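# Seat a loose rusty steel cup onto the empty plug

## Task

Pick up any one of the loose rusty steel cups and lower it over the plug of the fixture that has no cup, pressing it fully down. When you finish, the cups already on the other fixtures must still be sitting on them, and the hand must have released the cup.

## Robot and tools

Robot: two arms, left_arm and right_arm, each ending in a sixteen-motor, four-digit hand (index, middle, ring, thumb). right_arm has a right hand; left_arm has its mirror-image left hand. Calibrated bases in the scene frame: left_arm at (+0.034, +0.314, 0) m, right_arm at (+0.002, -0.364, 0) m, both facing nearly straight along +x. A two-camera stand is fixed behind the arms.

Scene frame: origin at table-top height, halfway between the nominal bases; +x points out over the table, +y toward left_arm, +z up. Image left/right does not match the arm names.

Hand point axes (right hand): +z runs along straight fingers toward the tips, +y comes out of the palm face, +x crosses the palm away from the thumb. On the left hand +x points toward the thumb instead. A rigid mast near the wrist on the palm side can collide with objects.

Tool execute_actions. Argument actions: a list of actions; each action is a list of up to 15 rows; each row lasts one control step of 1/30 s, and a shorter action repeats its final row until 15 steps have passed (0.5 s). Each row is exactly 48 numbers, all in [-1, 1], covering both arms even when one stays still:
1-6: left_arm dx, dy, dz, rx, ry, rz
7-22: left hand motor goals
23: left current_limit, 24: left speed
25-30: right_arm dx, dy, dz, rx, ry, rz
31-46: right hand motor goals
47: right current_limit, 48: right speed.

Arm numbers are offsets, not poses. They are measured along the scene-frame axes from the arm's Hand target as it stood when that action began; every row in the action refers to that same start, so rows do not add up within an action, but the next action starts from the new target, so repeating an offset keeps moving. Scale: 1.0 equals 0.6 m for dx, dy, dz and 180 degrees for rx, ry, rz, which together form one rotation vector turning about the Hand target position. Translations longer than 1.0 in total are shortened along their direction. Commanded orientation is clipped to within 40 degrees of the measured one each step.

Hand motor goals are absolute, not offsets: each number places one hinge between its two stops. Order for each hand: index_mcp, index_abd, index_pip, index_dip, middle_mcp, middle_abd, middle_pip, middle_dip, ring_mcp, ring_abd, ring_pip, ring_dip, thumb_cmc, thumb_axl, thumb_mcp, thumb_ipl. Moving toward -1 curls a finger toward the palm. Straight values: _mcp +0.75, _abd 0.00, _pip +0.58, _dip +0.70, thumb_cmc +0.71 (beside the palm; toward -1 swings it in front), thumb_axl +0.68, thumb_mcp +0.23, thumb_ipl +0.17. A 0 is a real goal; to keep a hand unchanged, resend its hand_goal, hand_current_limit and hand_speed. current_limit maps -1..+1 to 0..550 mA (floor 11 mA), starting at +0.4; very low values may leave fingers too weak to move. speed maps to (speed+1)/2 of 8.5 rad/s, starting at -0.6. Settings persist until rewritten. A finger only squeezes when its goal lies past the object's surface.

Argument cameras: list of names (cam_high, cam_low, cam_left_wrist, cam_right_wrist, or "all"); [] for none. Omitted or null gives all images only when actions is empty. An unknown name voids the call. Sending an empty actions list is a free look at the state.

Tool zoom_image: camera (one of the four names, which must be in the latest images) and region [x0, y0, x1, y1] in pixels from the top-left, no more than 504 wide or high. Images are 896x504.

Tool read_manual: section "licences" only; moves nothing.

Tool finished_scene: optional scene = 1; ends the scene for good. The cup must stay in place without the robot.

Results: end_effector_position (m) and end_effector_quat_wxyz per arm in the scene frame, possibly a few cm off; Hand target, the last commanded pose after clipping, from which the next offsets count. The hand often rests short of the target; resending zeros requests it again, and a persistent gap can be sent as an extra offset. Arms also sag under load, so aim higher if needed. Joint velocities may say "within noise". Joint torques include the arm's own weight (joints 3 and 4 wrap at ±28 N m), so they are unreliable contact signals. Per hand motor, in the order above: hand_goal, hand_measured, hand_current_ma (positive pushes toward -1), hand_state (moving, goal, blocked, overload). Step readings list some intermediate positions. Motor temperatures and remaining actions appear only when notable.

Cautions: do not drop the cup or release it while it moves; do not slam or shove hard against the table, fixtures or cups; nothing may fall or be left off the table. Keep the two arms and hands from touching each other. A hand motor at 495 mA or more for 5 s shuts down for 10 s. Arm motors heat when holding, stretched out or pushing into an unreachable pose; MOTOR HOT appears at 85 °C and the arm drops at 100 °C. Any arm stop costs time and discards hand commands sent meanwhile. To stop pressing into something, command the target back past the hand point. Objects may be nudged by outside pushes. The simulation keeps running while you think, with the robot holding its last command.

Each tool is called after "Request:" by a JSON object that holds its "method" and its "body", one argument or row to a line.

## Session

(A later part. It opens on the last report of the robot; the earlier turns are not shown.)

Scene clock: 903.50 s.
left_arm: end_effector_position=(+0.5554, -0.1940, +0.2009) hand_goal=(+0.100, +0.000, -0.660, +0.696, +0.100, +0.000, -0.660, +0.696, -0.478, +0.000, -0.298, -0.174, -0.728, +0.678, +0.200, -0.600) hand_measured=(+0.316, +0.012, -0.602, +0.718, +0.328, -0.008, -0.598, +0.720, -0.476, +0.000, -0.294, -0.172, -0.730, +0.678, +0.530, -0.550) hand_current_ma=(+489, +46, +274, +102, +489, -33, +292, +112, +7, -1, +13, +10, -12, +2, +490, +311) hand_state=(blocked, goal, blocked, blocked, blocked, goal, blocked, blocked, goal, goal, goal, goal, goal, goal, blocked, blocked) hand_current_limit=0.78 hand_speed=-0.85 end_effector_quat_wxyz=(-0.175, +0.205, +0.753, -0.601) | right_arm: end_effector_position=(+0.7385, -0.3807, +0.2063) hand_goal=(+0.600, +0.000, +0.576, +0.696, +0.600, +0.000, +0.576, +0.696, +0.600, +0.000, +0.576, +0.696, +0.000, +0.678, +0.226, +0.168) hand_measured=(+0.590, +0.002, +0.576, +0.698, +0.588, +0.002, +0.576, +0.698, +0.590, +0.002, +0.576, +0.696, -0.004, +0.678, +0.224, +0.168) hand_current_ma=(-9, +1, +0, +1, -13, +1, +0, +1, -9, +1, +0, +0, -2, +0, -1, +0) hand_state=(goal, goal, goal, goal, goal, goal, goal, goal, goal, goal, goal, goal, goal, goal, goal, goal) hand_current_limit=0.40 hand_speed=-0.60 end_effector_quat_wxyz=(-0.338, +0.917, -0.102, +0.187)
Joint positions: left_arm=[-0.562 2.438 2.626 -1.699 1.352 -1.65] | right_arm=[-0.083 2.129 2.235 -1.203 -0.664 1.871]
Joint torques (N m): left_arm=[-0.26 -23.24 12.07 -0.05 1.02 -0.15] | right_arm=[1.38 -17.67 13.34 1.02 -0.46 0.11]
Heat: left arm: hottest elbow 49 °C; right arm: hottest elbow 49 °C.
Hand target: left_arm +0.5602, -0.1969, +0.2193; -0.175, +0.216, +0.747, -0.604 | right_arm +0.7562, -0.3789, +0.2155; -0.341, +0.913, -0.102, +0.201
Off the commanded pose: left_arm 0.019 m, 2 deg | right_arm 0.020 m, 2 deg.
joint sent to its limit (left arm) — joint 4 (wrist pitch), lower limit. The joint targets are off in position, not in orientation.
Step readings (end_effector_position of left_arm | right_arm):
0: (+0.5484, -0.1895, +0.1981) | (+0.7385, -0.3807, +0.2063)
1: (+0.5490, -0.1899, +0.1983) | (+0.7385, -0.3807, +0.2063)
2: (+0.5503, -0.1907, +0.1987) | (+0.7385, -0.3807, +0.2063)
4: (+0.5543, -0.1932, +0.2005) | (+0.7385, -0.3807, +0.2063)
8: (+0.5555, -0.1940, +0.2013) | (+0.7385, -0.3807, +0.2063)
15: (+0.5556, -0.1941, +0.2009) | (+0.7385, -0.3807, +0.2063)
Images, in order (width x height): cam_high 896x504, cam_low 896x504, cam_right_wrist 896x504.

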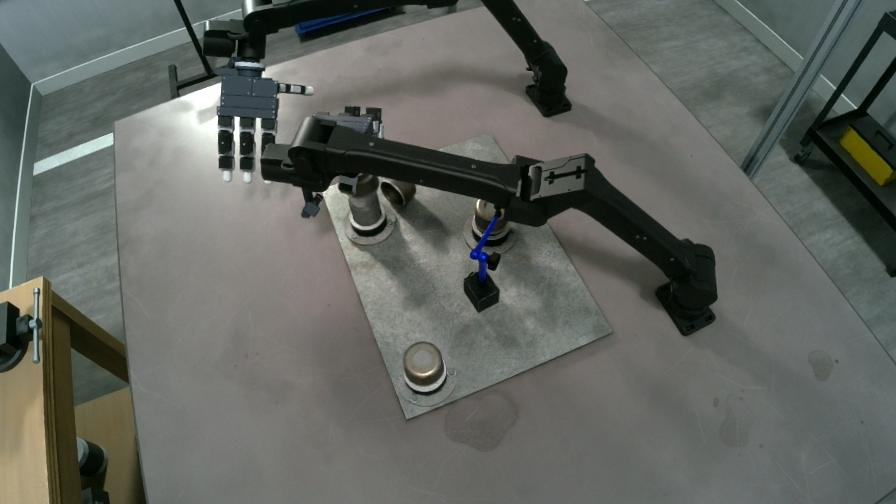

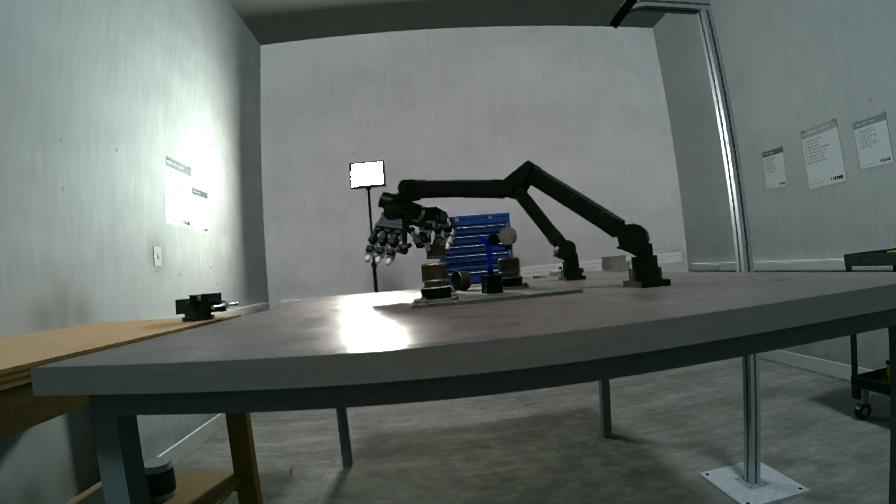

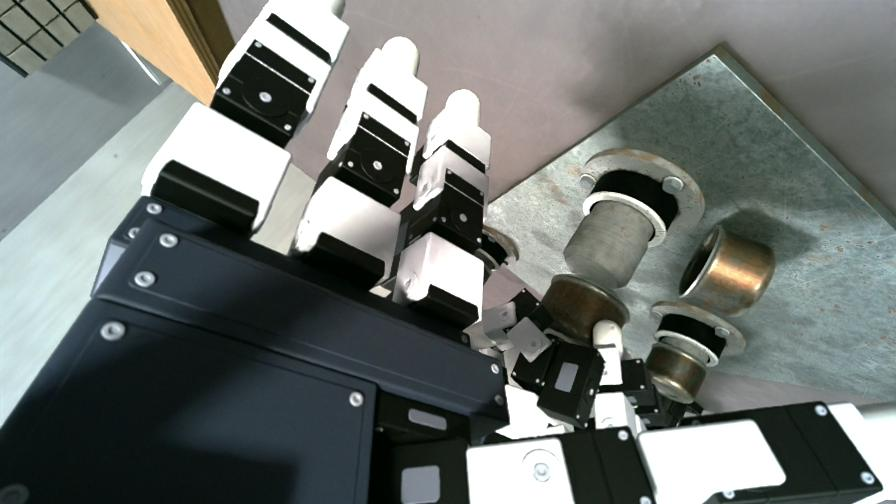

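Request:
{"method": "execute_actions", "body": {
  "actions": [
    [[0.005,0.0,-0.025,0,0,0,0.1,0,-0.66,0.696,0.1,0,-0.66,0.696,-0.479,0,-0.299,-0.174,-0.729,0.678,0.2,-0.6,0.78,-0.85,0,0,0,0,0,0,0.6,0,0.576,0.696,0.6,0,0.576,0.696,0.6,0,0.576,0.696,0.0,0.678,0.226,0.168,0.4,-0.6]]
  ],
  "cameras": ["cam_high","cam_low","cam_right_wrist"]
}}

Request:
{"method": "zoom_image", "body": {
  "camera": "cam_high",
  "region": [320, 150, 420, 250]
}}

Request:
{"method": "zoom_image", "body": {
  "camera": "cam_right_wrist",
  "region": [500, 180, 680, 360]
}}

Request:
{"method": "zoom_image", "body": {
  "camera": "cam_low",
  "region": [380, 200, 480, 300]
}}

Scene clock: 926.90 s.
left_arm: end_effector_position=(+0.5567, -0.1948, +0.1850) hand_goal=(+0.100, +0.000, -0.660, +0.696, +0.100, +0.000, -0.660, +0.696, -0.478, +0.000, -0.298, -0.174, -0.728, +0.678, +0.200, -0.600) hand_measured=(+0.316, +0.012, -0.602, +0.718, +0.328, -0.008, -0.598, +0.720, -0.476, +0.000, -0.294, -0.172, -0.730, +0.678, +0.530, -0.550) hand_current_ma=(+490, +46, +274, +102, +490, -33, +292, +112, +7, -1, +13, +10, -12, +2, +489, +311) hand_state=(blocked, goal, blocked, blocked, blocked, goal, blocked, blocked, goal, goal, goal, goal, goal, goal, blocked, blocked) hand_current_limit=0.78 hand_speed=-0.85 end_effector_quat_wxyz=(-0.184, +0.198, +0.755, -0.598) | right_arm: end_effector_position=(+0.7385, -0.3807, +0.2063) hand_goal=(+0.600, +0.000, +0.576, +0.696, +0.600, +0.000, +0.576, +0.696, +0.600, +0.000, +0.576, +0.696, +0.000, +0.678, +0.226, +0.168) hand_measured=(+0.590, +0.002, +0.576, +0.698, +0.588, +0.002, +0.576, +0.698, +0.590, +0.002, +0.576, +0.696, -0.004, +0.678, +0.224, +0.168) hand_current_ma=(-9, +1, +0, +1, -13, +1, +0, +1, -9, +1, +0, +0, -2, +0, -1, +0) hand_state=(goal, goal, goal, goal, goal, goal, goal, goal, goal, goal, goal, goal, goal, goal, goal, goal) hand_current_limit=0.40 hand_speed=-0.60 end_effector_quat_wxyz=(-0.338, +0.917, -0.102, +0.187)
Joint positions: left_arm=[-0.562 2.461 2.626 -1.699 1.352 -1.65] | right_arm=[-0.083 2.129 2.235 -1.203 -0.664 1.871]
Joint torques (N m): left_arm=[-0.21 -23.77 11.32 -0.06 1.01 0.08] | right_arm=[1.38 -17.67 13.35 1.03 -0.46 0.11]
Heat: left arm: hottest elbow 48 °C; right arm: hottest elbow 50 °C.
Hand target: left_arm +0.5632, -0.1969, +0.2043; -0.175, +0.216, +0.747, -0.604 | right_arm +0.7562, -0.3789, +0.2155; -0.341, +0.913, -0.102, +0.201
Off the commanded pose: left_arm 0.020 m, 3 deg | right_arm 0.020 m, 2 deg.
joint sent to its limit (left arm) — joint 4 (wrist pitch), lower limit. The joint targets are off in position, not in orientation.
Step readings (end_effector_position of left_arm | right_arm):
0: (+0.5554, -0.1940, +0.2009) | (+0.7385, -0.3807, +0.2063)
1: (+0.5555, -0.1941, +0.1999) | (+0.7385, -0.3807, +0.2063)
2: (+0.5555, -0.1941, +0.1999) | (+0.7385, -0.3807, +0.2063)
4: (+0.5557, -0.1942, +0.1978) | (+0.7385, -0.3807, +0.2063)
8: (+0.5563, -0.1946, +0.1903) | (+0.7385, -0.3807, +0.2063)
15: (+0.5567, -0.1948, +0.1850) | (+0.7385, -0.3807, +0.2063)
Images, in order (width x height): cam_high 896x504, cam_low 896x504, cam_right_wrist 896x504.

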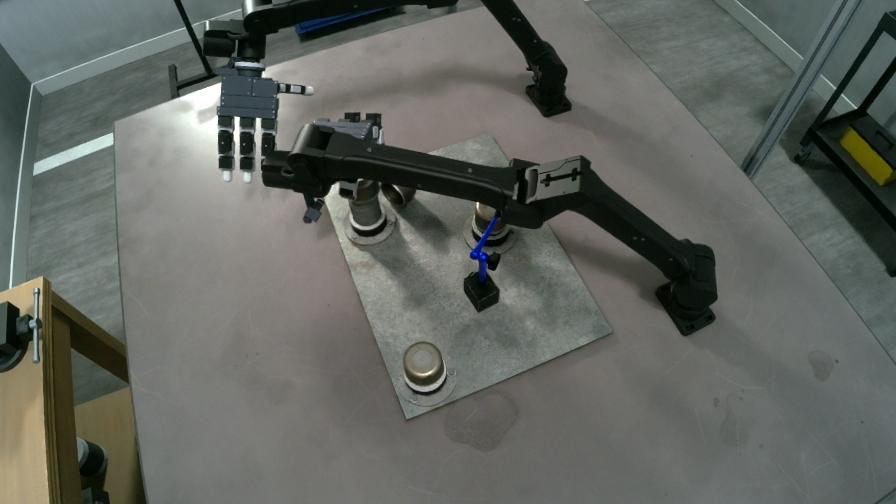

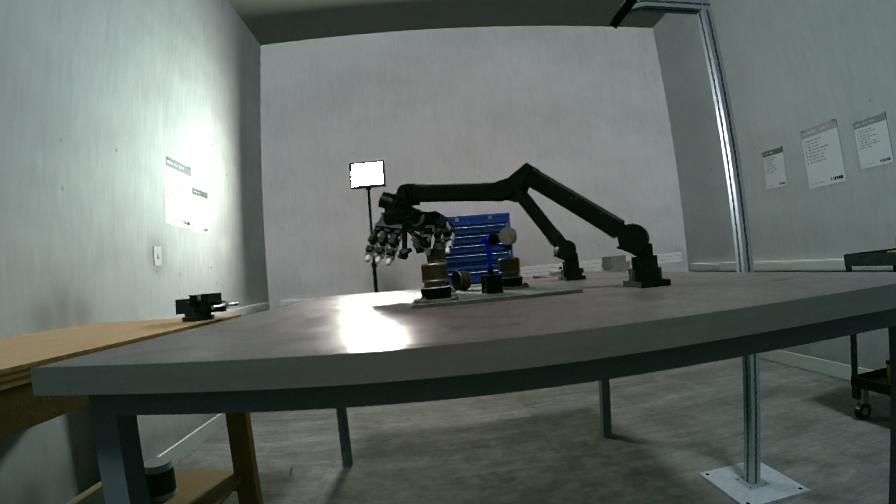

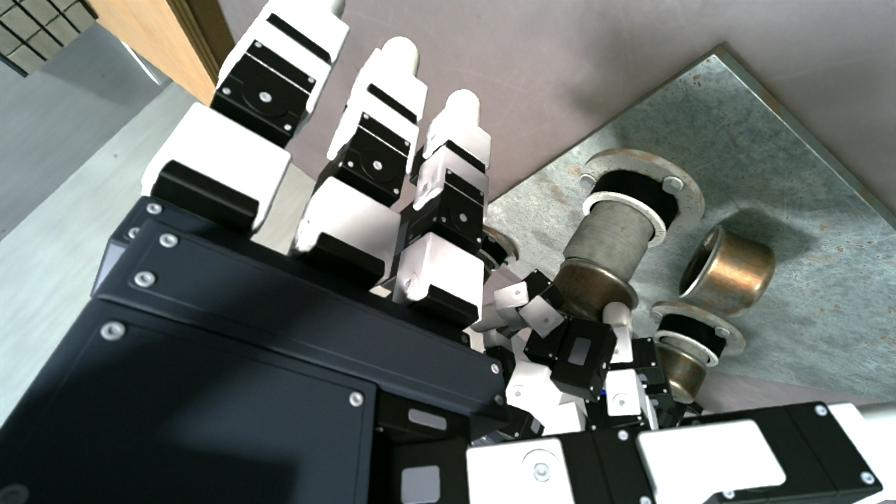

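Scaled by 5.040 from the camera's 896x504 image, which has a finer 1280x720 frame.

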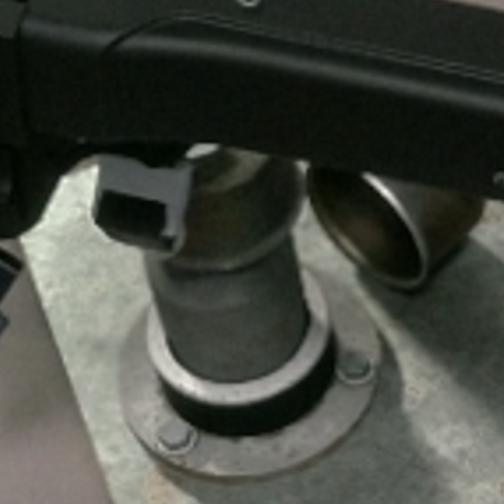

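Scaled by 2.800 from the camera's 896x504 image, which has a finer 1280x720 frame.

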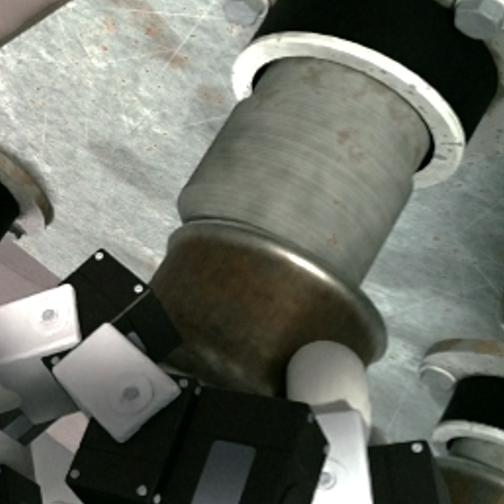

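Scaled by 5.040 from the camera's 896x504 image, which has a finer 1280x720 frame.

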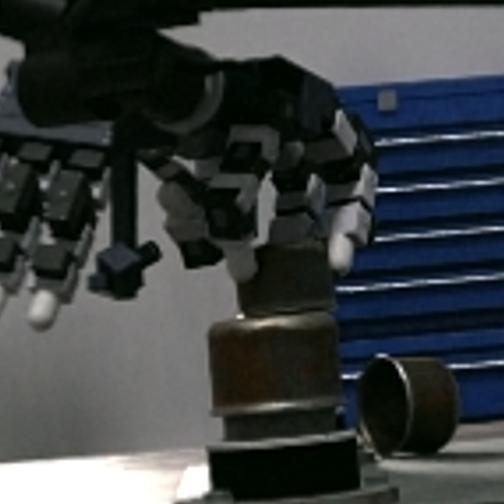

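Request:
{"method": "zoom_image", "body": {
  "camera": "cam_high",
  "region": [335, 175, 395, 235]
}}

Request:
{"method": "zoom_image", "body": {
  "camera": "cam_right_wrist",
  "region": [550, 190, 650, 290]
}}

Scaled by 8.400 from the camera's 896x504 image, which has a finer 1280x720 frame.

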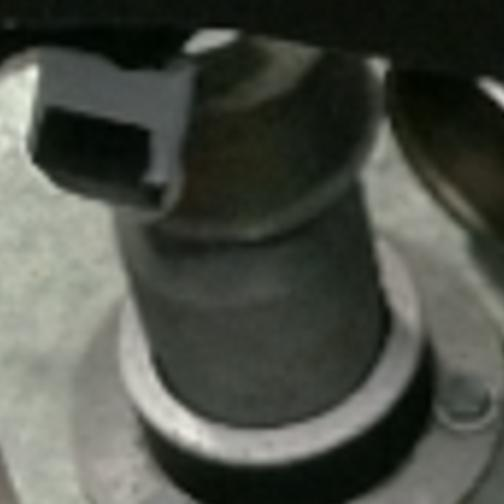

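Scaled by 5.040 from the camera's 896x504 image, which has a finer 1280x720 frame.

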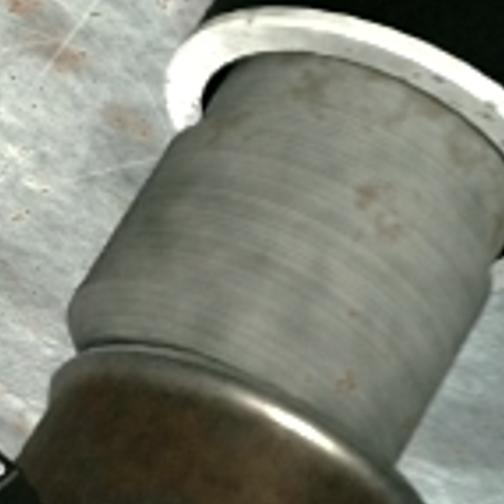

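Request:
{"method": "execute_actions", "body": {
  "actions": [
    [[0.010,0.020,0.0,0,0,0,0.1,0,-0.66,0.696,0.1,0,-0.66,0.696,-0.479,0,-0.299,-0.174,-0.729,0.678,0.2,-0.6,0.78,-0.85,0,0,0,0,0,0,0.6,0,0.576,0.696,0.6,0,0.576,0.696,0.6,0,0.576,0.696,0.0,0.678,0.226,0.168,0.4,-0.6]]
  ],
  "cameras": ["cam_high","cam_low","cam_right_wrist"]
}}

Request:
{"method": "zoom_image", "body": {
  "camera": "cam_high",
  "region": [335, 175, 395, 235]
}}

Request:
{"method": "zoom_image", "body": {
  "camera": "cam_right_wrist",
  "region": [540, 190, 660, 310]
}}

Request:
{"method": "zoom_image", "body": {
  "camera": "cam_low",
  "region": [410, 230, 470, 290]
}}

Scene clock: 996.70 s.
left_arm: end_effector_position=(+0.5658, -0.1874, +0.1846) hand_goal=(+0.100, +0.000, -0.660, +0.696, +0.100, +0.000, -0.660, +0.696, -0.478, +0.000, -0.298, -0.174, -0.728, +0.678, +0.200, -0.600) hand_measured=(+0.316, +0.012, -0.602, +0.718, +0.328, -0.008, -0.598, +0.720, -0.476, +0.000, -0.294, -0.172, -0.730, +0.678, +0.530, -0.550) hand_current_ma=(+489, +46, +274, +102, +490, -33, +292, +112, +7, -1, +13, +10, -12, +2, +490, +311) hand_state=(blocked, goal, blocked, blocked, blocked, goal, blocked, blocked, goal, goal, goal, goal, goal, goal, blocked, blocked) hand_current_limit=0.78 hand_speed=-0.85 end_effector_quat_wxyz=(-0.174, +0.199, +0.754, -0.601) | right_arm: end_effector_position=(+0.7385, -0.3807, +0.2063) hand_goal=(+0.600, +0.000, +0.576, +0.696, +0.600, +0.000, +0.576, +0.696, +0.600, +0.000, +0.576, +0.696, +0.000, +0.678, +0.226, +0.168) hand_measured=(+0.590, +0.002, +0.576, +0.698, +0.588, +0.002, +0.576, +0.698, +0.590, +0.002, +0.576, +0.696, -0.004, +0.678, +0.224, +0.168) hand_current_ma=(-9, +1, +0, +1, -13, +1, +0, +1, -9, +1, +0, +0, -2, +0, -1, +0) hand_state=(goal, goal, goal, goal, goal, goal, goal, goal, goal, goal, goal, goal, goal, goal, goal, goal) hand_current_limit=0.40 hand_speed=-0.60 end_effector_quat_wxyz=(-0.338, +0.917, -0.102, +0.187)
Joint positions: left_arm=[-0.547 2.461 2.626 -1.699 1.352 -1.632] | right_arm=[-0.083 2.129 2.235 -1.203 -0.664 1.871]
Joint torques (N m): left_arm=[0.73 -25.23 8.84 -0.08 1 0.11] | right_arm=[1.32 -17.67 13.33 1.02 -0.47 0.11]
Motor temperatures (°C): left_arm=[30 39 48 30 34 29] | right_arm=[30 39 51 27 28 29]
Heat: left arm: hottest elbow 48 °C; right arm: hottest elbow 51 °C.
Hand target: left_arm +0.5692, -0.1849, +0.2043; -0.175, +0.216, +0.747, -0.604 | right_arm +0.7562, -0.3789, +0.2155; -0.341, +0.913, -0.102, +0.201
Off the commanded pose: left_arm 0.020 m, 2 deg | right_arm 0.020 m, 2 deg.
joint sent to its limit (left arm) — joint 4 (wrist pitch), lower limit. The joint targets are off in position, not in orientation.
Step readings (end_effector_position of left_arm | right_arm):
0: (+0.5567, -0.1948, +0.1850) | (+0.7385, -0.3807, +0.2063)
1: (+0.5568, -0.1949, +0.1850) | (+0.7385, -0.3807, +0.2063)
2: (+0.5571, -0.1950, +0.1849) | (+0.7385, -0.3807, +0.2063)
4: (+0.5575, -0.1952, +0.1848) | (+0.7385, -0.3807, +0.2063)
8: (+0.5594, -0.1938, +0.1847) | (+0.7385, -0.3807, +0.2063)
15: (+0.5619, -0.1915, +0.1846) | (+0.7385, -0.3807, +0.2063)
Images, in order (width x height): cam_high 896x504, cam_low 896x504, cam_right_wrist 896x504.

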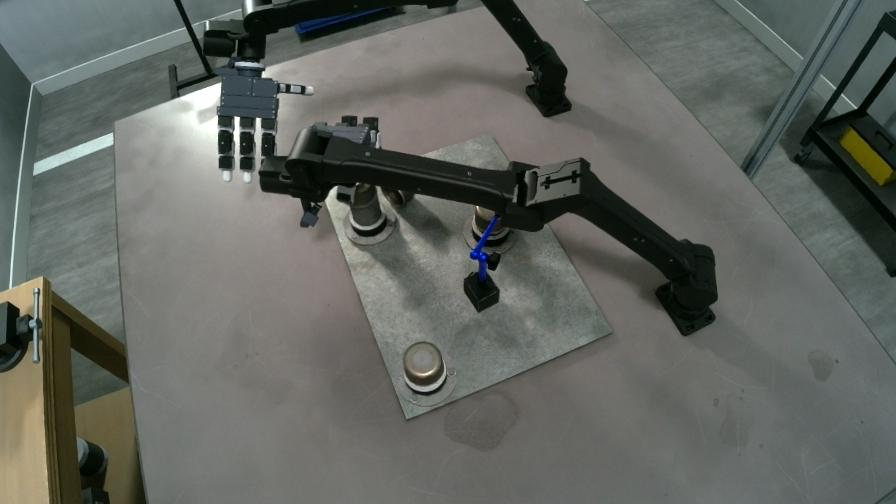

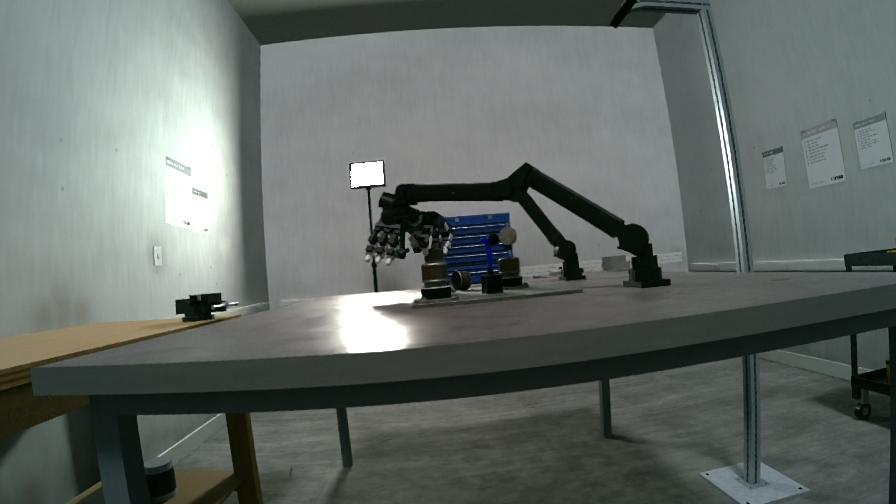

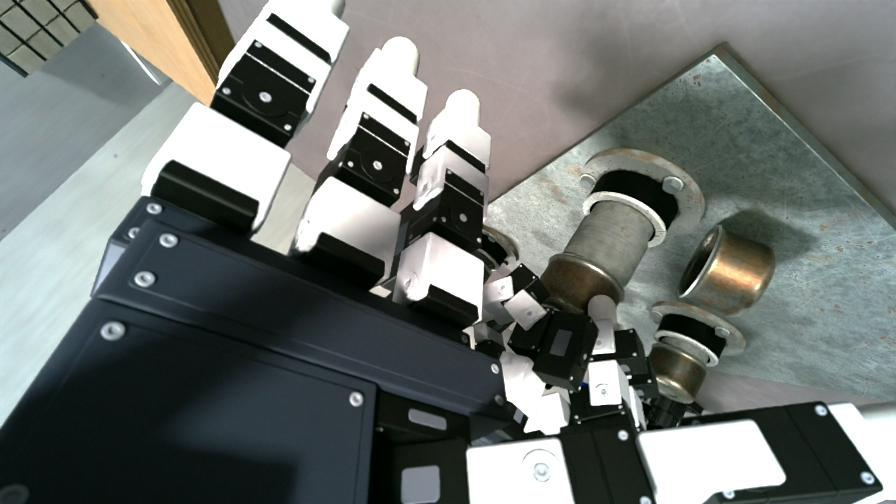

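Scaled by 8.400 from the camera's 896x504 image, which has a finer 1280x720 frame.

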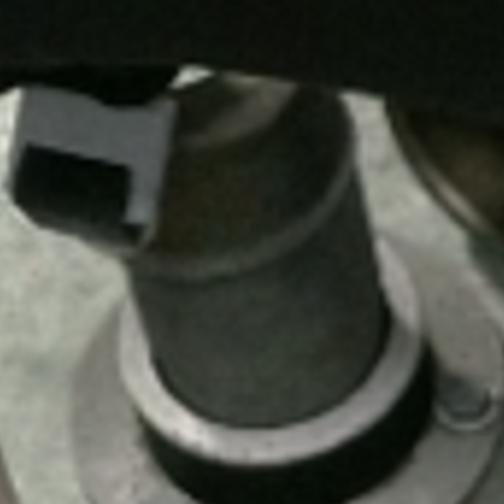

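Scaled by 4.200 from the camera's 896x504 image, which has a finer 1280x720 frame.

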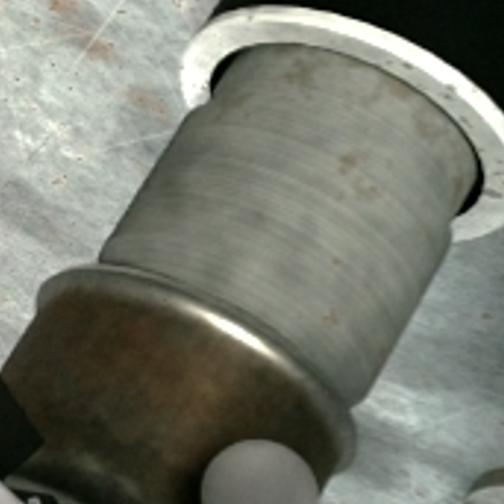

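Scaled by 8.400 from the camera's 896x504 image, which has a finer 1280x720 frame.

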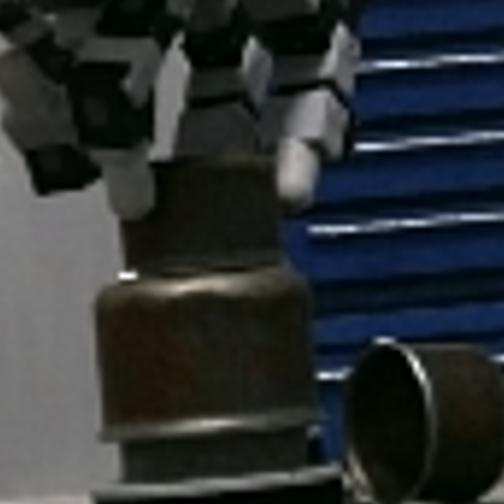

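Request:
{"method": "execute_actions", "body": {
  "actions": [
    [[-0.009,0.009,-0.01,0,0,0,0.1,0,-0.66,0.696,0.1,0,-0.66,0.696,-0.479,0,-0.299,-0.174,-0.729,0.678,0.2,-0.6,0.78,-0.85,0,0,0,0,0,0,0.6,0,0.576,0.696,0.6,0,0.576,0.696,0.6,0,0.576,0.696,0.0,0.678,0.226,0.168,0.4,-0.6]]
  ],
  "cameras": ["cam_high","cam_low","cam_right_wrist"]
}}

Request:
{"method": "zoom_image", "body": {
  "camera": "cam_high",
  "region": [335, 175, 395, 235]
}}

Request:
{"method": "zoom_image", "body": {
  "camera": "cam_right_wrist",
  "region": [540, 190, 660, 310]
}}

Request:
{"method": "zoom_image", "body": {
  "camera": "cam_low",
  "region": [410, 230, 470, 290]
}}

Scene clock: 1004.90 s.
left_arm: end_effector_position=(+0.5599, -0.1838, +0.1721) hand_goal=(+0.100, +0.000, -0.660, +0.696, +0.100, +0.000, -0.660, +0.696, -0.478, +0.000, -0.298, -0.174, -0.728, +0.678, +0.200, -0.600) hand_measured=(+0.316, +0.012, -0.602, +0.718, +0.328, -0.008, -0.598, +0.720, -0.476, +0.000, -0.294, -0.172, -0.730, +0.678, +0.530, -0.550) hand_current_ma=(+490, +46, +274, +102, +489, -33, +292, +112, +7, -1, +13, +10, -10, +2, +490, +311) hand_state=(blocked, goal, blocked, blocked, blocked, goal, blocked, blocked, goal, goal, goal, goal, goal, goal, blocked, blocked) hand_current_limit=0.78 hand_speed=-0.85 end_effector_quat_wxyz=(-0.180, +0.199, +0.754, -0.600) | right_arm: end_effector_position=(+0.7385, -0.3807, +0.2063) hand_goal=(+0.600, +0.000, +0.576, +0.696, +0.600, +0.000, +0.576, +0.696, +0.600, +0.000, +0.576, +0.696, +0.000, +0.678, +0.226, +0.168) hand_measured=(+0.590, +0.002, +0.576, +0.698, +0.588, +0.002, +0.576, +0.698, +0.590, +0.002, +0.576, +0.696, -0.004, +0.678, +0.224, +0.168) hand_current_ma=(-9, +1, +0, +1, -13, +1, +0, +1, -9, +1, +0, +0, -2, +0, -1, +0) hand_state=(goal, goal, goal, goal, goal, goal, goal, goal, goal, goal, goal, goal, goal, goal, goal, goal) hand_current_limit=0.40 hand_speed=-0.60 end_effector_quat_wxyz=(-0.338, +0.917, -0.102, +0.187)
Joint positions: left_arm=[-0.547 2.444 2.56 -1.701 1.353 -1.59] | right_arm=[-0.083 2.129 2.235 -1.203 -0.664 1.871]
Joint torques (N m): left_arm=[0.91 -26.11 8.29 -0.08 0.95 0.1] | right_arm=[1.32 -17.61 13.34 1.03 -0.46 0.11]
Heat: left arm: hottest elbow 47 °C; right arm: hottest elbow 51 °C.
Hand target: left_arm +0.5638, -0.1795, +0.1983; -0.175, +0.216, +0.747, -0.604 | right_arm +0.7562, -0.3789, +0.2155; -0.341, +0.913, -0.102, +0.201
Off the commanded pose: left_arm 0.027 m, 2 deg | right_arm 0.020 m, 2 deg.
joint sent to its limit (left arm) — joint 4 (wrist pitch), lower limit. The joint targets are off in position, not in orientation.
Step readings (end_effector_position of left_arm | right_arm):
0: (+0.5658, -0.1874, +0.1846) | (+0.7385, -0.3807, +0.2063)
1: (+0.5654, -0.1874, +0.1824) | (+0.7385, -0.3807, +0.2063)
2: (+0.5645, -0.1868, +0.1814) | (+0.7385, -0.3807, +0.2063)
4: (+0.5600, -0.1840, +0.1788) | (+0.7385, -0.3807, +0.2063)
8: (+0.5594, -0.1836, +0.1729) | (+0.7385, -0.3807, +0.2063)
15: (+0.5598, -0.1837, +0.1722) | (+0.7385, -0.3807, +0.2063)
Images, in order (width x height): cam_high 896x504, cam_low 896x504, cam_right_wrist 896x504.

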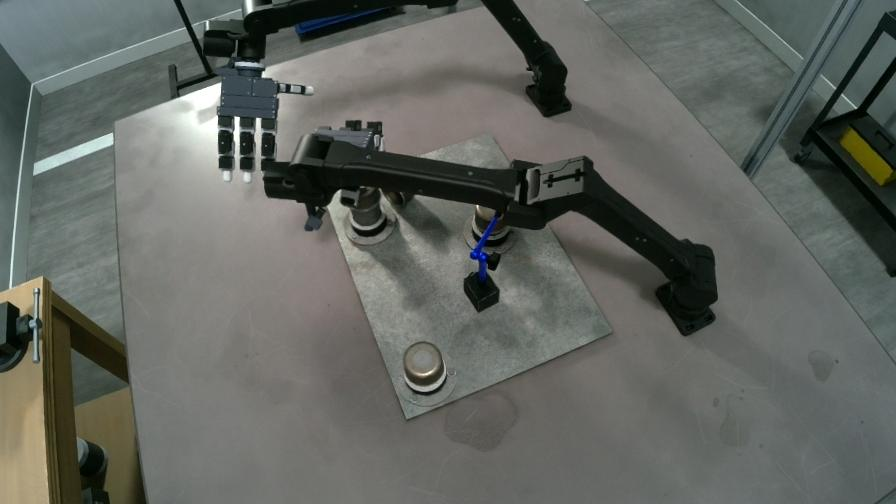

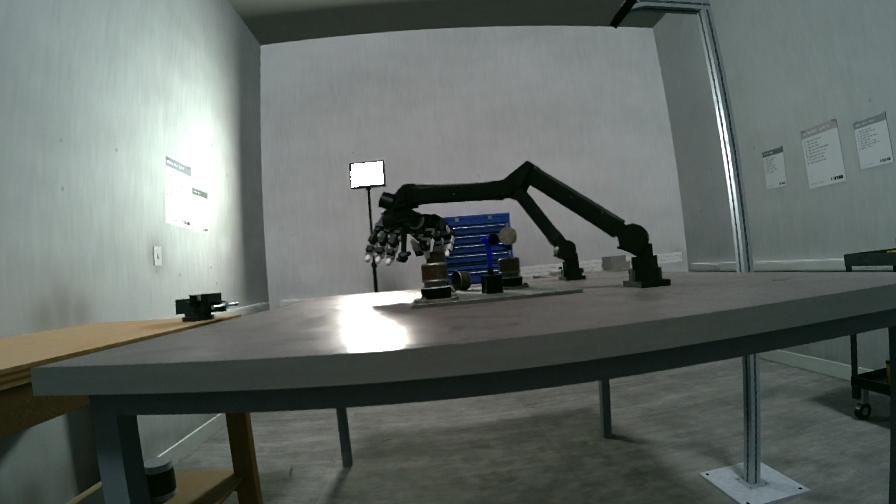

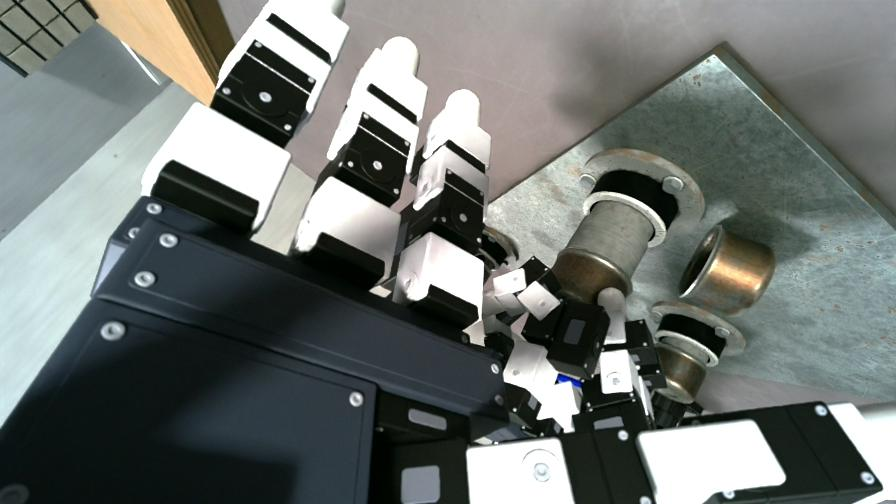

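Scaled by 8.400 from the camera's 896x504 image, which has a finer 1280x720 frame.

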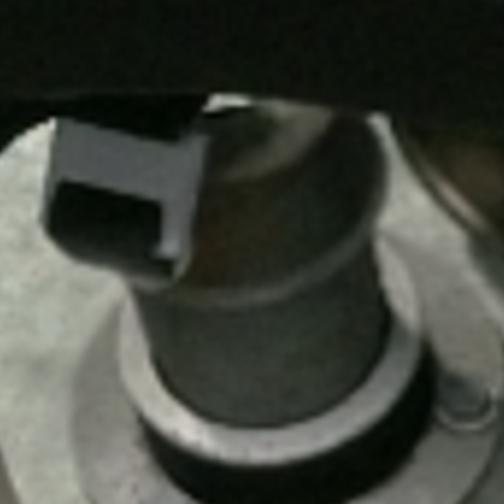

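Scaled by 4.200 from the camera's 896x504 image, which has a finer 1280x720 frame.

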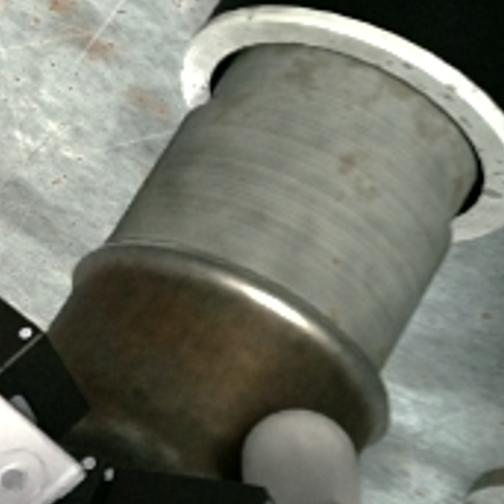

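Scaled by 8.400 from the camera's 896x504 image, which has a finer 1280x720 frame.

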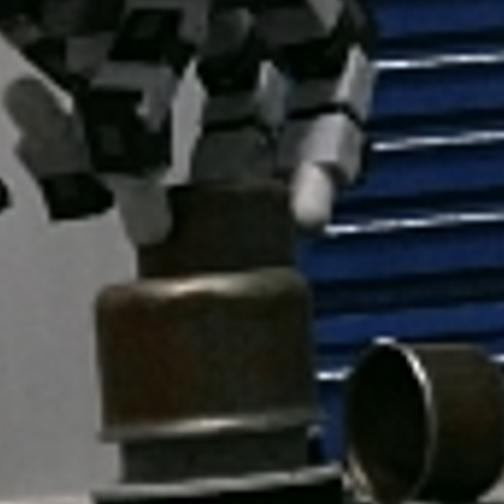

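Request:
{"method": "execute_actions", "body": {
  "actions": [
    [[0,0,-0.015,0,0,0,0.1,0,-0.66,0.696,0.1,0,-0.66,0.696,-0.479,0,-0.299,-0.174,-0.729,0.678,0.2,-0.6,0.78,-0.85,0,0,0,0,0,0,0.6,0,0.576,0.696,0.6,0,0.576,0.696,0.6,0,0.576,0.696,0.0,0.678,0.226,0.168,0.4,-0.6]]
  ],
  "cameras": ["cam_high","cam_low","cam_right_wrist"]
}}

Request:
{"method": "zoom_image", "body": {
  "camera": "cam_high",
  "region": [335, 175, 395, 235]
}}

Request:
{"method": "zoom_image", "body": {
  "camera": "cam_right_wrist",
  "region": [540, 190, 660, 310]
}}

Scene clock: 1012.87 s.
left_arm: end_effector_position=(+0.5601, -0.1838, +0.1684) hand_goal=(+0.100, +0.000, -0.660, +0.696, +0.100, +0.000, -0.660, +0.696, -0.478, +0.000, -0.298, -0.174, -0.728, +0.678, +0.200, -0.600) hand_measured=(+0.316, +0.012, -0.602, +0.718, +0.328, -0.008, -0.598, +0.720, -0.476, +0.000, -0.294, -0.172, -0.730, +0.678, +0.530, -0.550) hand_current_ma=(+490, +46, +274, +103, +490, -33, +292, +112, +7, -1, +13, +10, -10, +2, +490, +311) hand_state=(blocked, goal, blocked, blocked, blocked, goal, blocked, blocked, goal, goal, goal, goal, goal, goal, blocked, blocked) hand_current_limit=0.78 hand_speed=-0.85 end_effector_quat_wxyz=(-0.178, +0.203, +0.753, -0.600) | right_arm: end_effector_position=(+0.7385, -0.3807, +0.2063) hand_goal=(+0.600, +0.000, +0.576, +0.696, +0.600, +0.000, +0.576, +0.696, +0.600, +0.000, +0.576, +0.696, +0.000, +0.678, +0.226, +0.168) hand_measured=(+0.590, +0.002, +0.576, +0.698, +0.588, +0.002, +0.576, +0.698, +0.590, +0.002, +0.576, +0.696, -0.004, +0.678, +0.224, +0.168) hand_current_ma=(-9, +1, +0, +1, -13, +1, +0, +1, -9, +1, +0, +0, -2, +0, -1, +0) hand_state=(goal, goal, goal, goal, goal, goal, goal, goal, goal, goal, goal, goal, goal, goal, goal, goal) hand_current_limit=0.40 hand_speed=-0.60 end_effector_quat_wxyz=(-0.338, +0.917, -0.102, +0.187)
Joint positions: left_arm=[-0.547 2.444 2.551 -1.701 1.353 -1.572] | right_arm=[-0.083 2.129 2.235 -1.203 -0.664 1.871]
Joint torques (N m): left_arm=[1.03 -25.58 8.06 -0.12 0.95 0.1] | right_arm=[1.38 -17.73 13.34 1.03 -0.46 0.11]
Heat: left arm: hottest elbow 46 °C; right arm: hottest elbow 51 °C.
Hand target: left_arm +0.5638, -0.1795, +0.1893; -0.175, +0.216, +0.747, -0.604 | right_arm +0.7562, -0.3789, +0.2155; -0.341, +0.913, -0.102, +0.201
Off the commanded pose: left_arm 0.022 m, 2 deg | right_arm 0.020 m, 2 deg.
joint sent to its limit (left arm) — joint 4 (wrist pitch), lower limit. The joint targets are off in position, not in orientation.
Step readings (end_effector_position of left_arm | right_arm):
0: (+0.5599, -0.1838, +0.1721) | (+0.7385, -0.3807, +0.2063)
1: (+0.5601, -0.1839, +0.1721) | (+0.7385, -0.3807, +0.2063)
2: (+0.5599, -0.1837, +0.1709) | (+0.7385, -0.3807, +0.2063)
4: (+0.5598, -0.1837, +0.1697) | (+0.7385, -0.3807, +0.2063)
8: (+0.5599, -0.1837, +0.1685) | (+0.7385, -0.3807, +0.2063)
15: (+0.5600, -0.1837, +0.1685) | (+0.7385, -0.3807, +0.2063)
Images, in order (width x height): cam_high 896x504, cam_low 896x504, cam_right_wrist 896x504.

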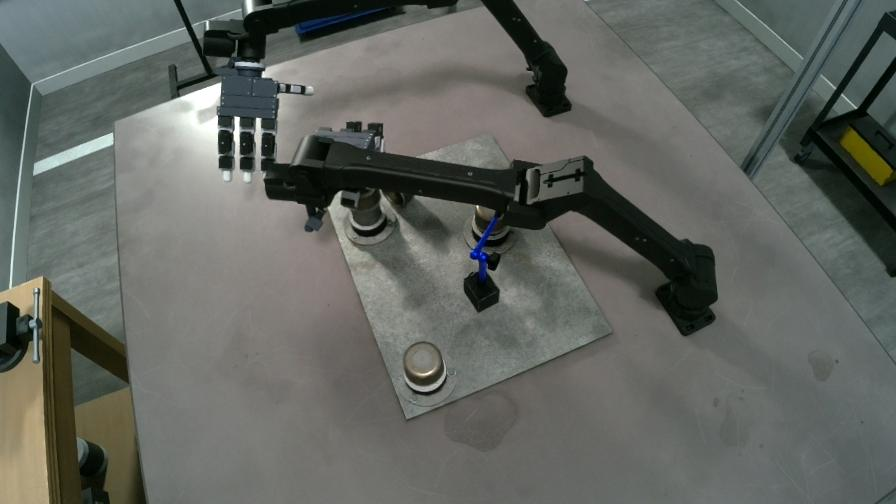

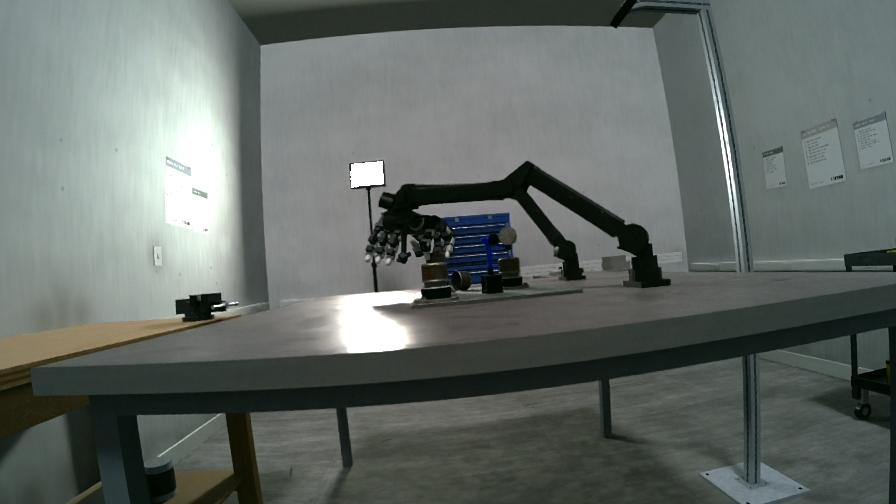

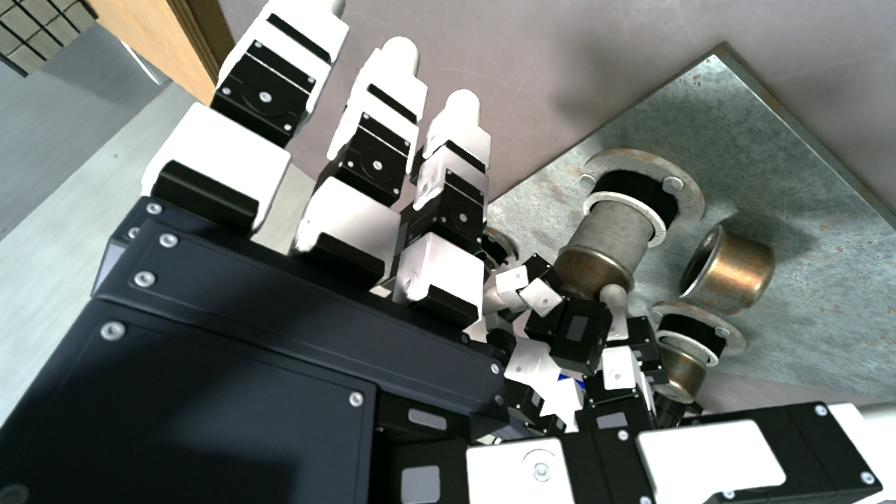

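Scaled by 8.400 from the camera's 896x504 image, which has a finer 1280x720 frame.

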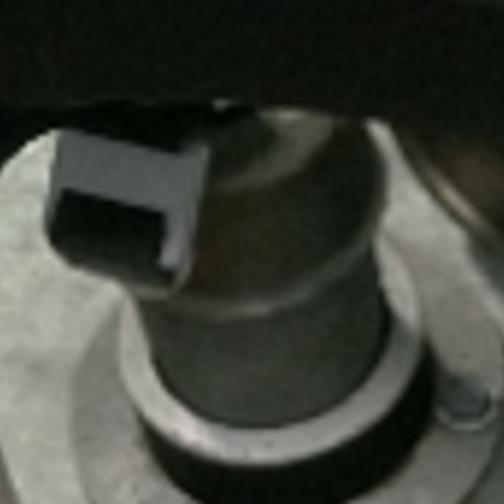

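Scaled by 4.200 from the camera's 896x504 image, which has a finer 1280x720 frame.

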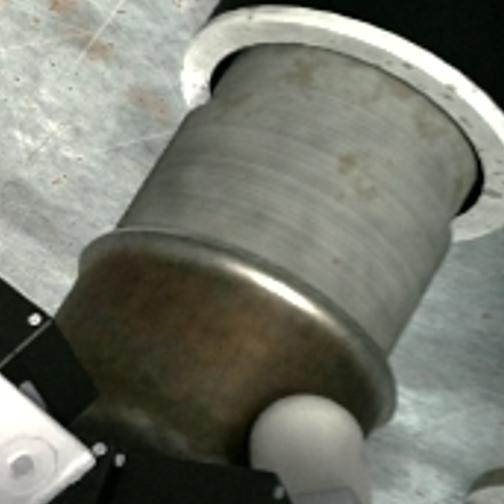

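Request:
{"method": "execute_actions", "body": {
  "actions": [
    [[0,0,-0.015,0,0,0,0.1,0,-0.66,0.696,0.1,0,-0.66,0.696,-0.479,0,-0.299,-0.174,-0.729,0.678,0.2,-0.6,0.78,-0.85,0,0,0,0,0,0,0.6,0,0.576,0.696,0.6,0,0.576,0.696,0.6,0,0.576,0.696,0.0,0.678,0.226,0.168,0.4,-0.6]]
  ],
  "cameras": ["cam_high","cam_low","cam_right_wrist"]
}}

Request:
{"method": "zoom_image", "body": {
  "camera": "cam_high",
  "region": [335, 175, 395, 235]
}}

Request:
{"method": "zoom_image", "body": {
  "camera": "cam_right_wrist",
  "region": [540, 190, 660, 310]
}}

Scene clock: 1018.20 s.
left_arm: end_effector_position=(+0.5603, -0.1838, +0.1652) hand_goal=(+0.100, +0.000, -0.660, +0.696, +0.100, +0.000, -0.660, +0.696, -0.478, +0.000, -0.298, -0.174, -0.728, +0.678, +0.200, -0.600) hand_measured=(+0.316, +0.012, -0.602, +0.718, +0.328, -0.008, -0.598, +0.720, -0.476, +0.000, -0.294, -0.172, -0.732, +0.678, +0.530, -0.550) hand_current_ma=(+490, +46, +274, +103, +490, -33, +292, +112, +7, -1, +13, +10, -13, +2, +490, +311) hand_state=(blocked, goal, blocked, blocked, blocked, goal, blocked, blocked, goal, goal, goal, goal, goal, goal, blocked, blocked) hand_current_limit=0.78 hand_speed=-0.85 end_effector_quat_wxyz=(-0.175, +0.209, +0.751, -0.601) | right_arm: end_effector_position=(+0.7385, -0.3807, +0.2063) hand_goal=(+0.600, +0.000, +0.576, +0.696, +0.600, +0.000, +0.576, +0.696, +0.600, +0.000, +0.576, +0.696, +0.000, +0.678, +0.226, +0.168) hand_measured=(+0.590, +0.002, +0.576, +0.698, +0.588, +0.002, +0.576, +0.698, +0.590, +0.002, +0.576, +0.696, -0.004, +0.678, +0.224, +0.168) hand_current_ma=(-9, +1, +0, +1, -13, +1, +0, +1, -9, +1, +0, +0, -2, +0, -1, +0) hand_state=(goal, goal, goal, goal, goal, goal, goal, goal, goal, goal, goal, goal, goal, goal, goal, goal) hand_current_limit=0.40 hand_speed=-0.60 end_effector_quat_wxyz=(-0.338, +0.917, -0.102, +0.187)
Joint positions: left_arm=[-0.547 2.443 2.54 -1.701 1.353 -1.55] | right_arm=[-0.083 2.129 2.235 -1.203 -0.664 1.871]
Joint torques (N m): left_arm=[1.03 -25.05 7.95 -0.1 0.95 0.06] | right_arm=[1.38 -17.67 13.34 1.03 -0.47 0.11]
Heat: left arm: hottest elbow 46 °C; right arm: hottest elbow 51 °C.
Hand target: left_arm +0.5638, -0.1795, +0.1803; -0.175, +0.216, +0.747, -0.604 | right_arm +0.7562, -0.3789, +0.2155; -0.341, +0.913, -0.102, +0.201
Off the commanded pose: left_arm 0.016 m, 1 deg | right_arm 0.020 m, 2 deg.
joint sent to its limit (left arm) — joint 4 (wrist pitch), lower limit. The joint targets are off in position, not in orientation.
Step readings (end_effector_position of left_arm | right_arm):
0: (+0.5601, -0.1838, +0.1684) | (+0.7385, -0.3807, +0.2063)
1: (+0.5600, -0.1837, +0.1678) | (+0.7385, -0.3807, +0.2063)
2: (+0.5600, -0.1837, +0.1683) | (+0.7385, -0.3807, +0.2063)
4: (+0.5600, -0.1836, +0.1665) | (+0.7385, -0.3807, +0.2063)
8: (+0.5601, -0.1837, +0.1652) | (+0.7385, -0.3807, +0.2063)
15: (+0.5603, -0.1838, +0.1652) | (+0.7385, -0.3807, +0.2063)
Images, in order (width x height): cam_high 896x504, cam_low 896x504, cam_right_wrist 896x504.

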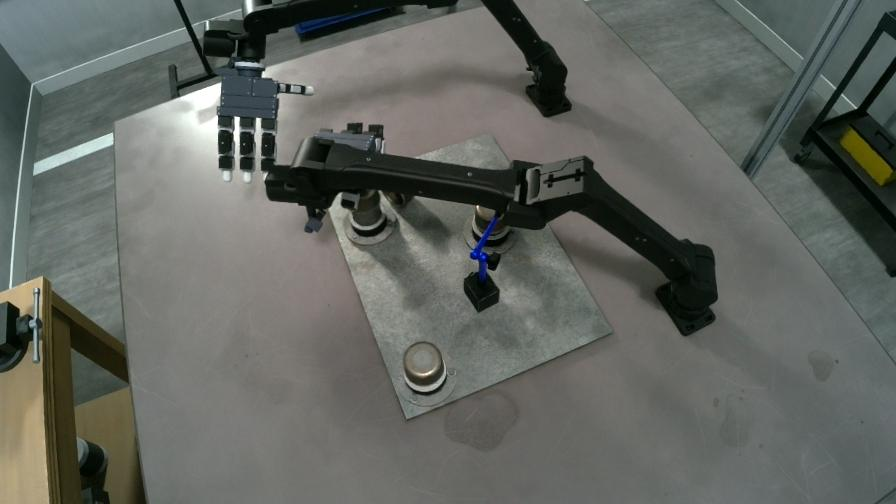

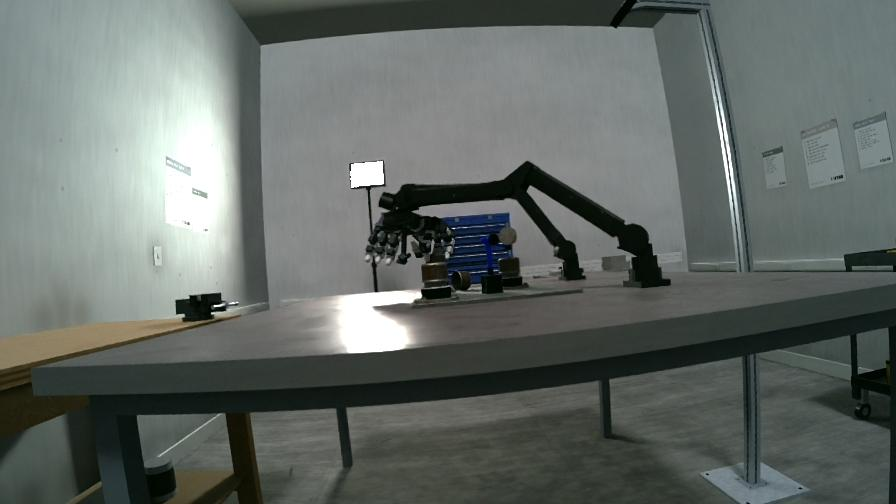

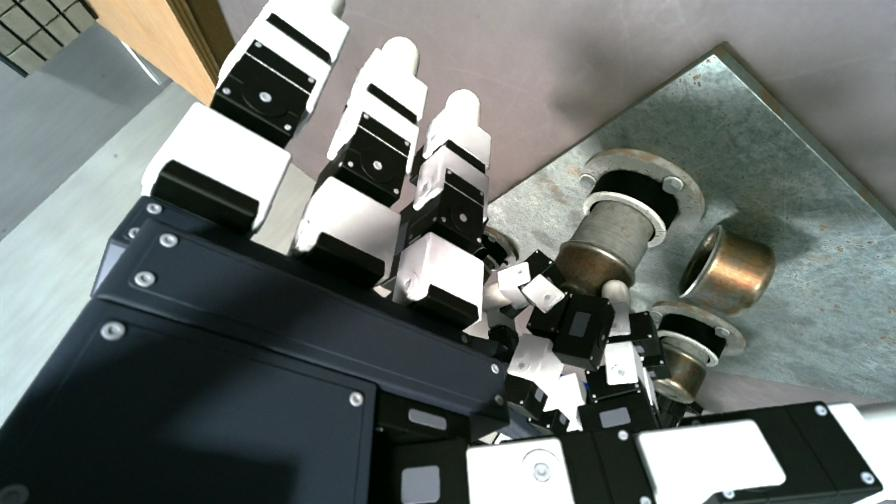

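Scaled by 8.400 from the camera's 896x504 image, which has a finer 1280x720 frame.

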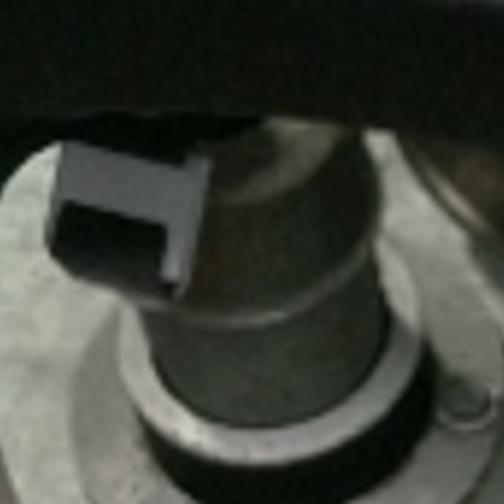

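Scaled by 4.200 from the camera's 896x504 image, which has a finer 1280x720 frame.

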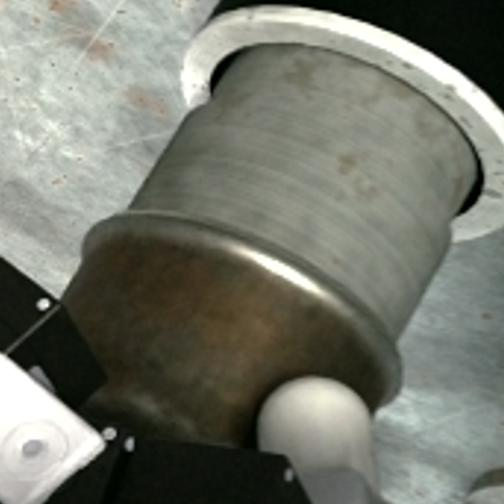

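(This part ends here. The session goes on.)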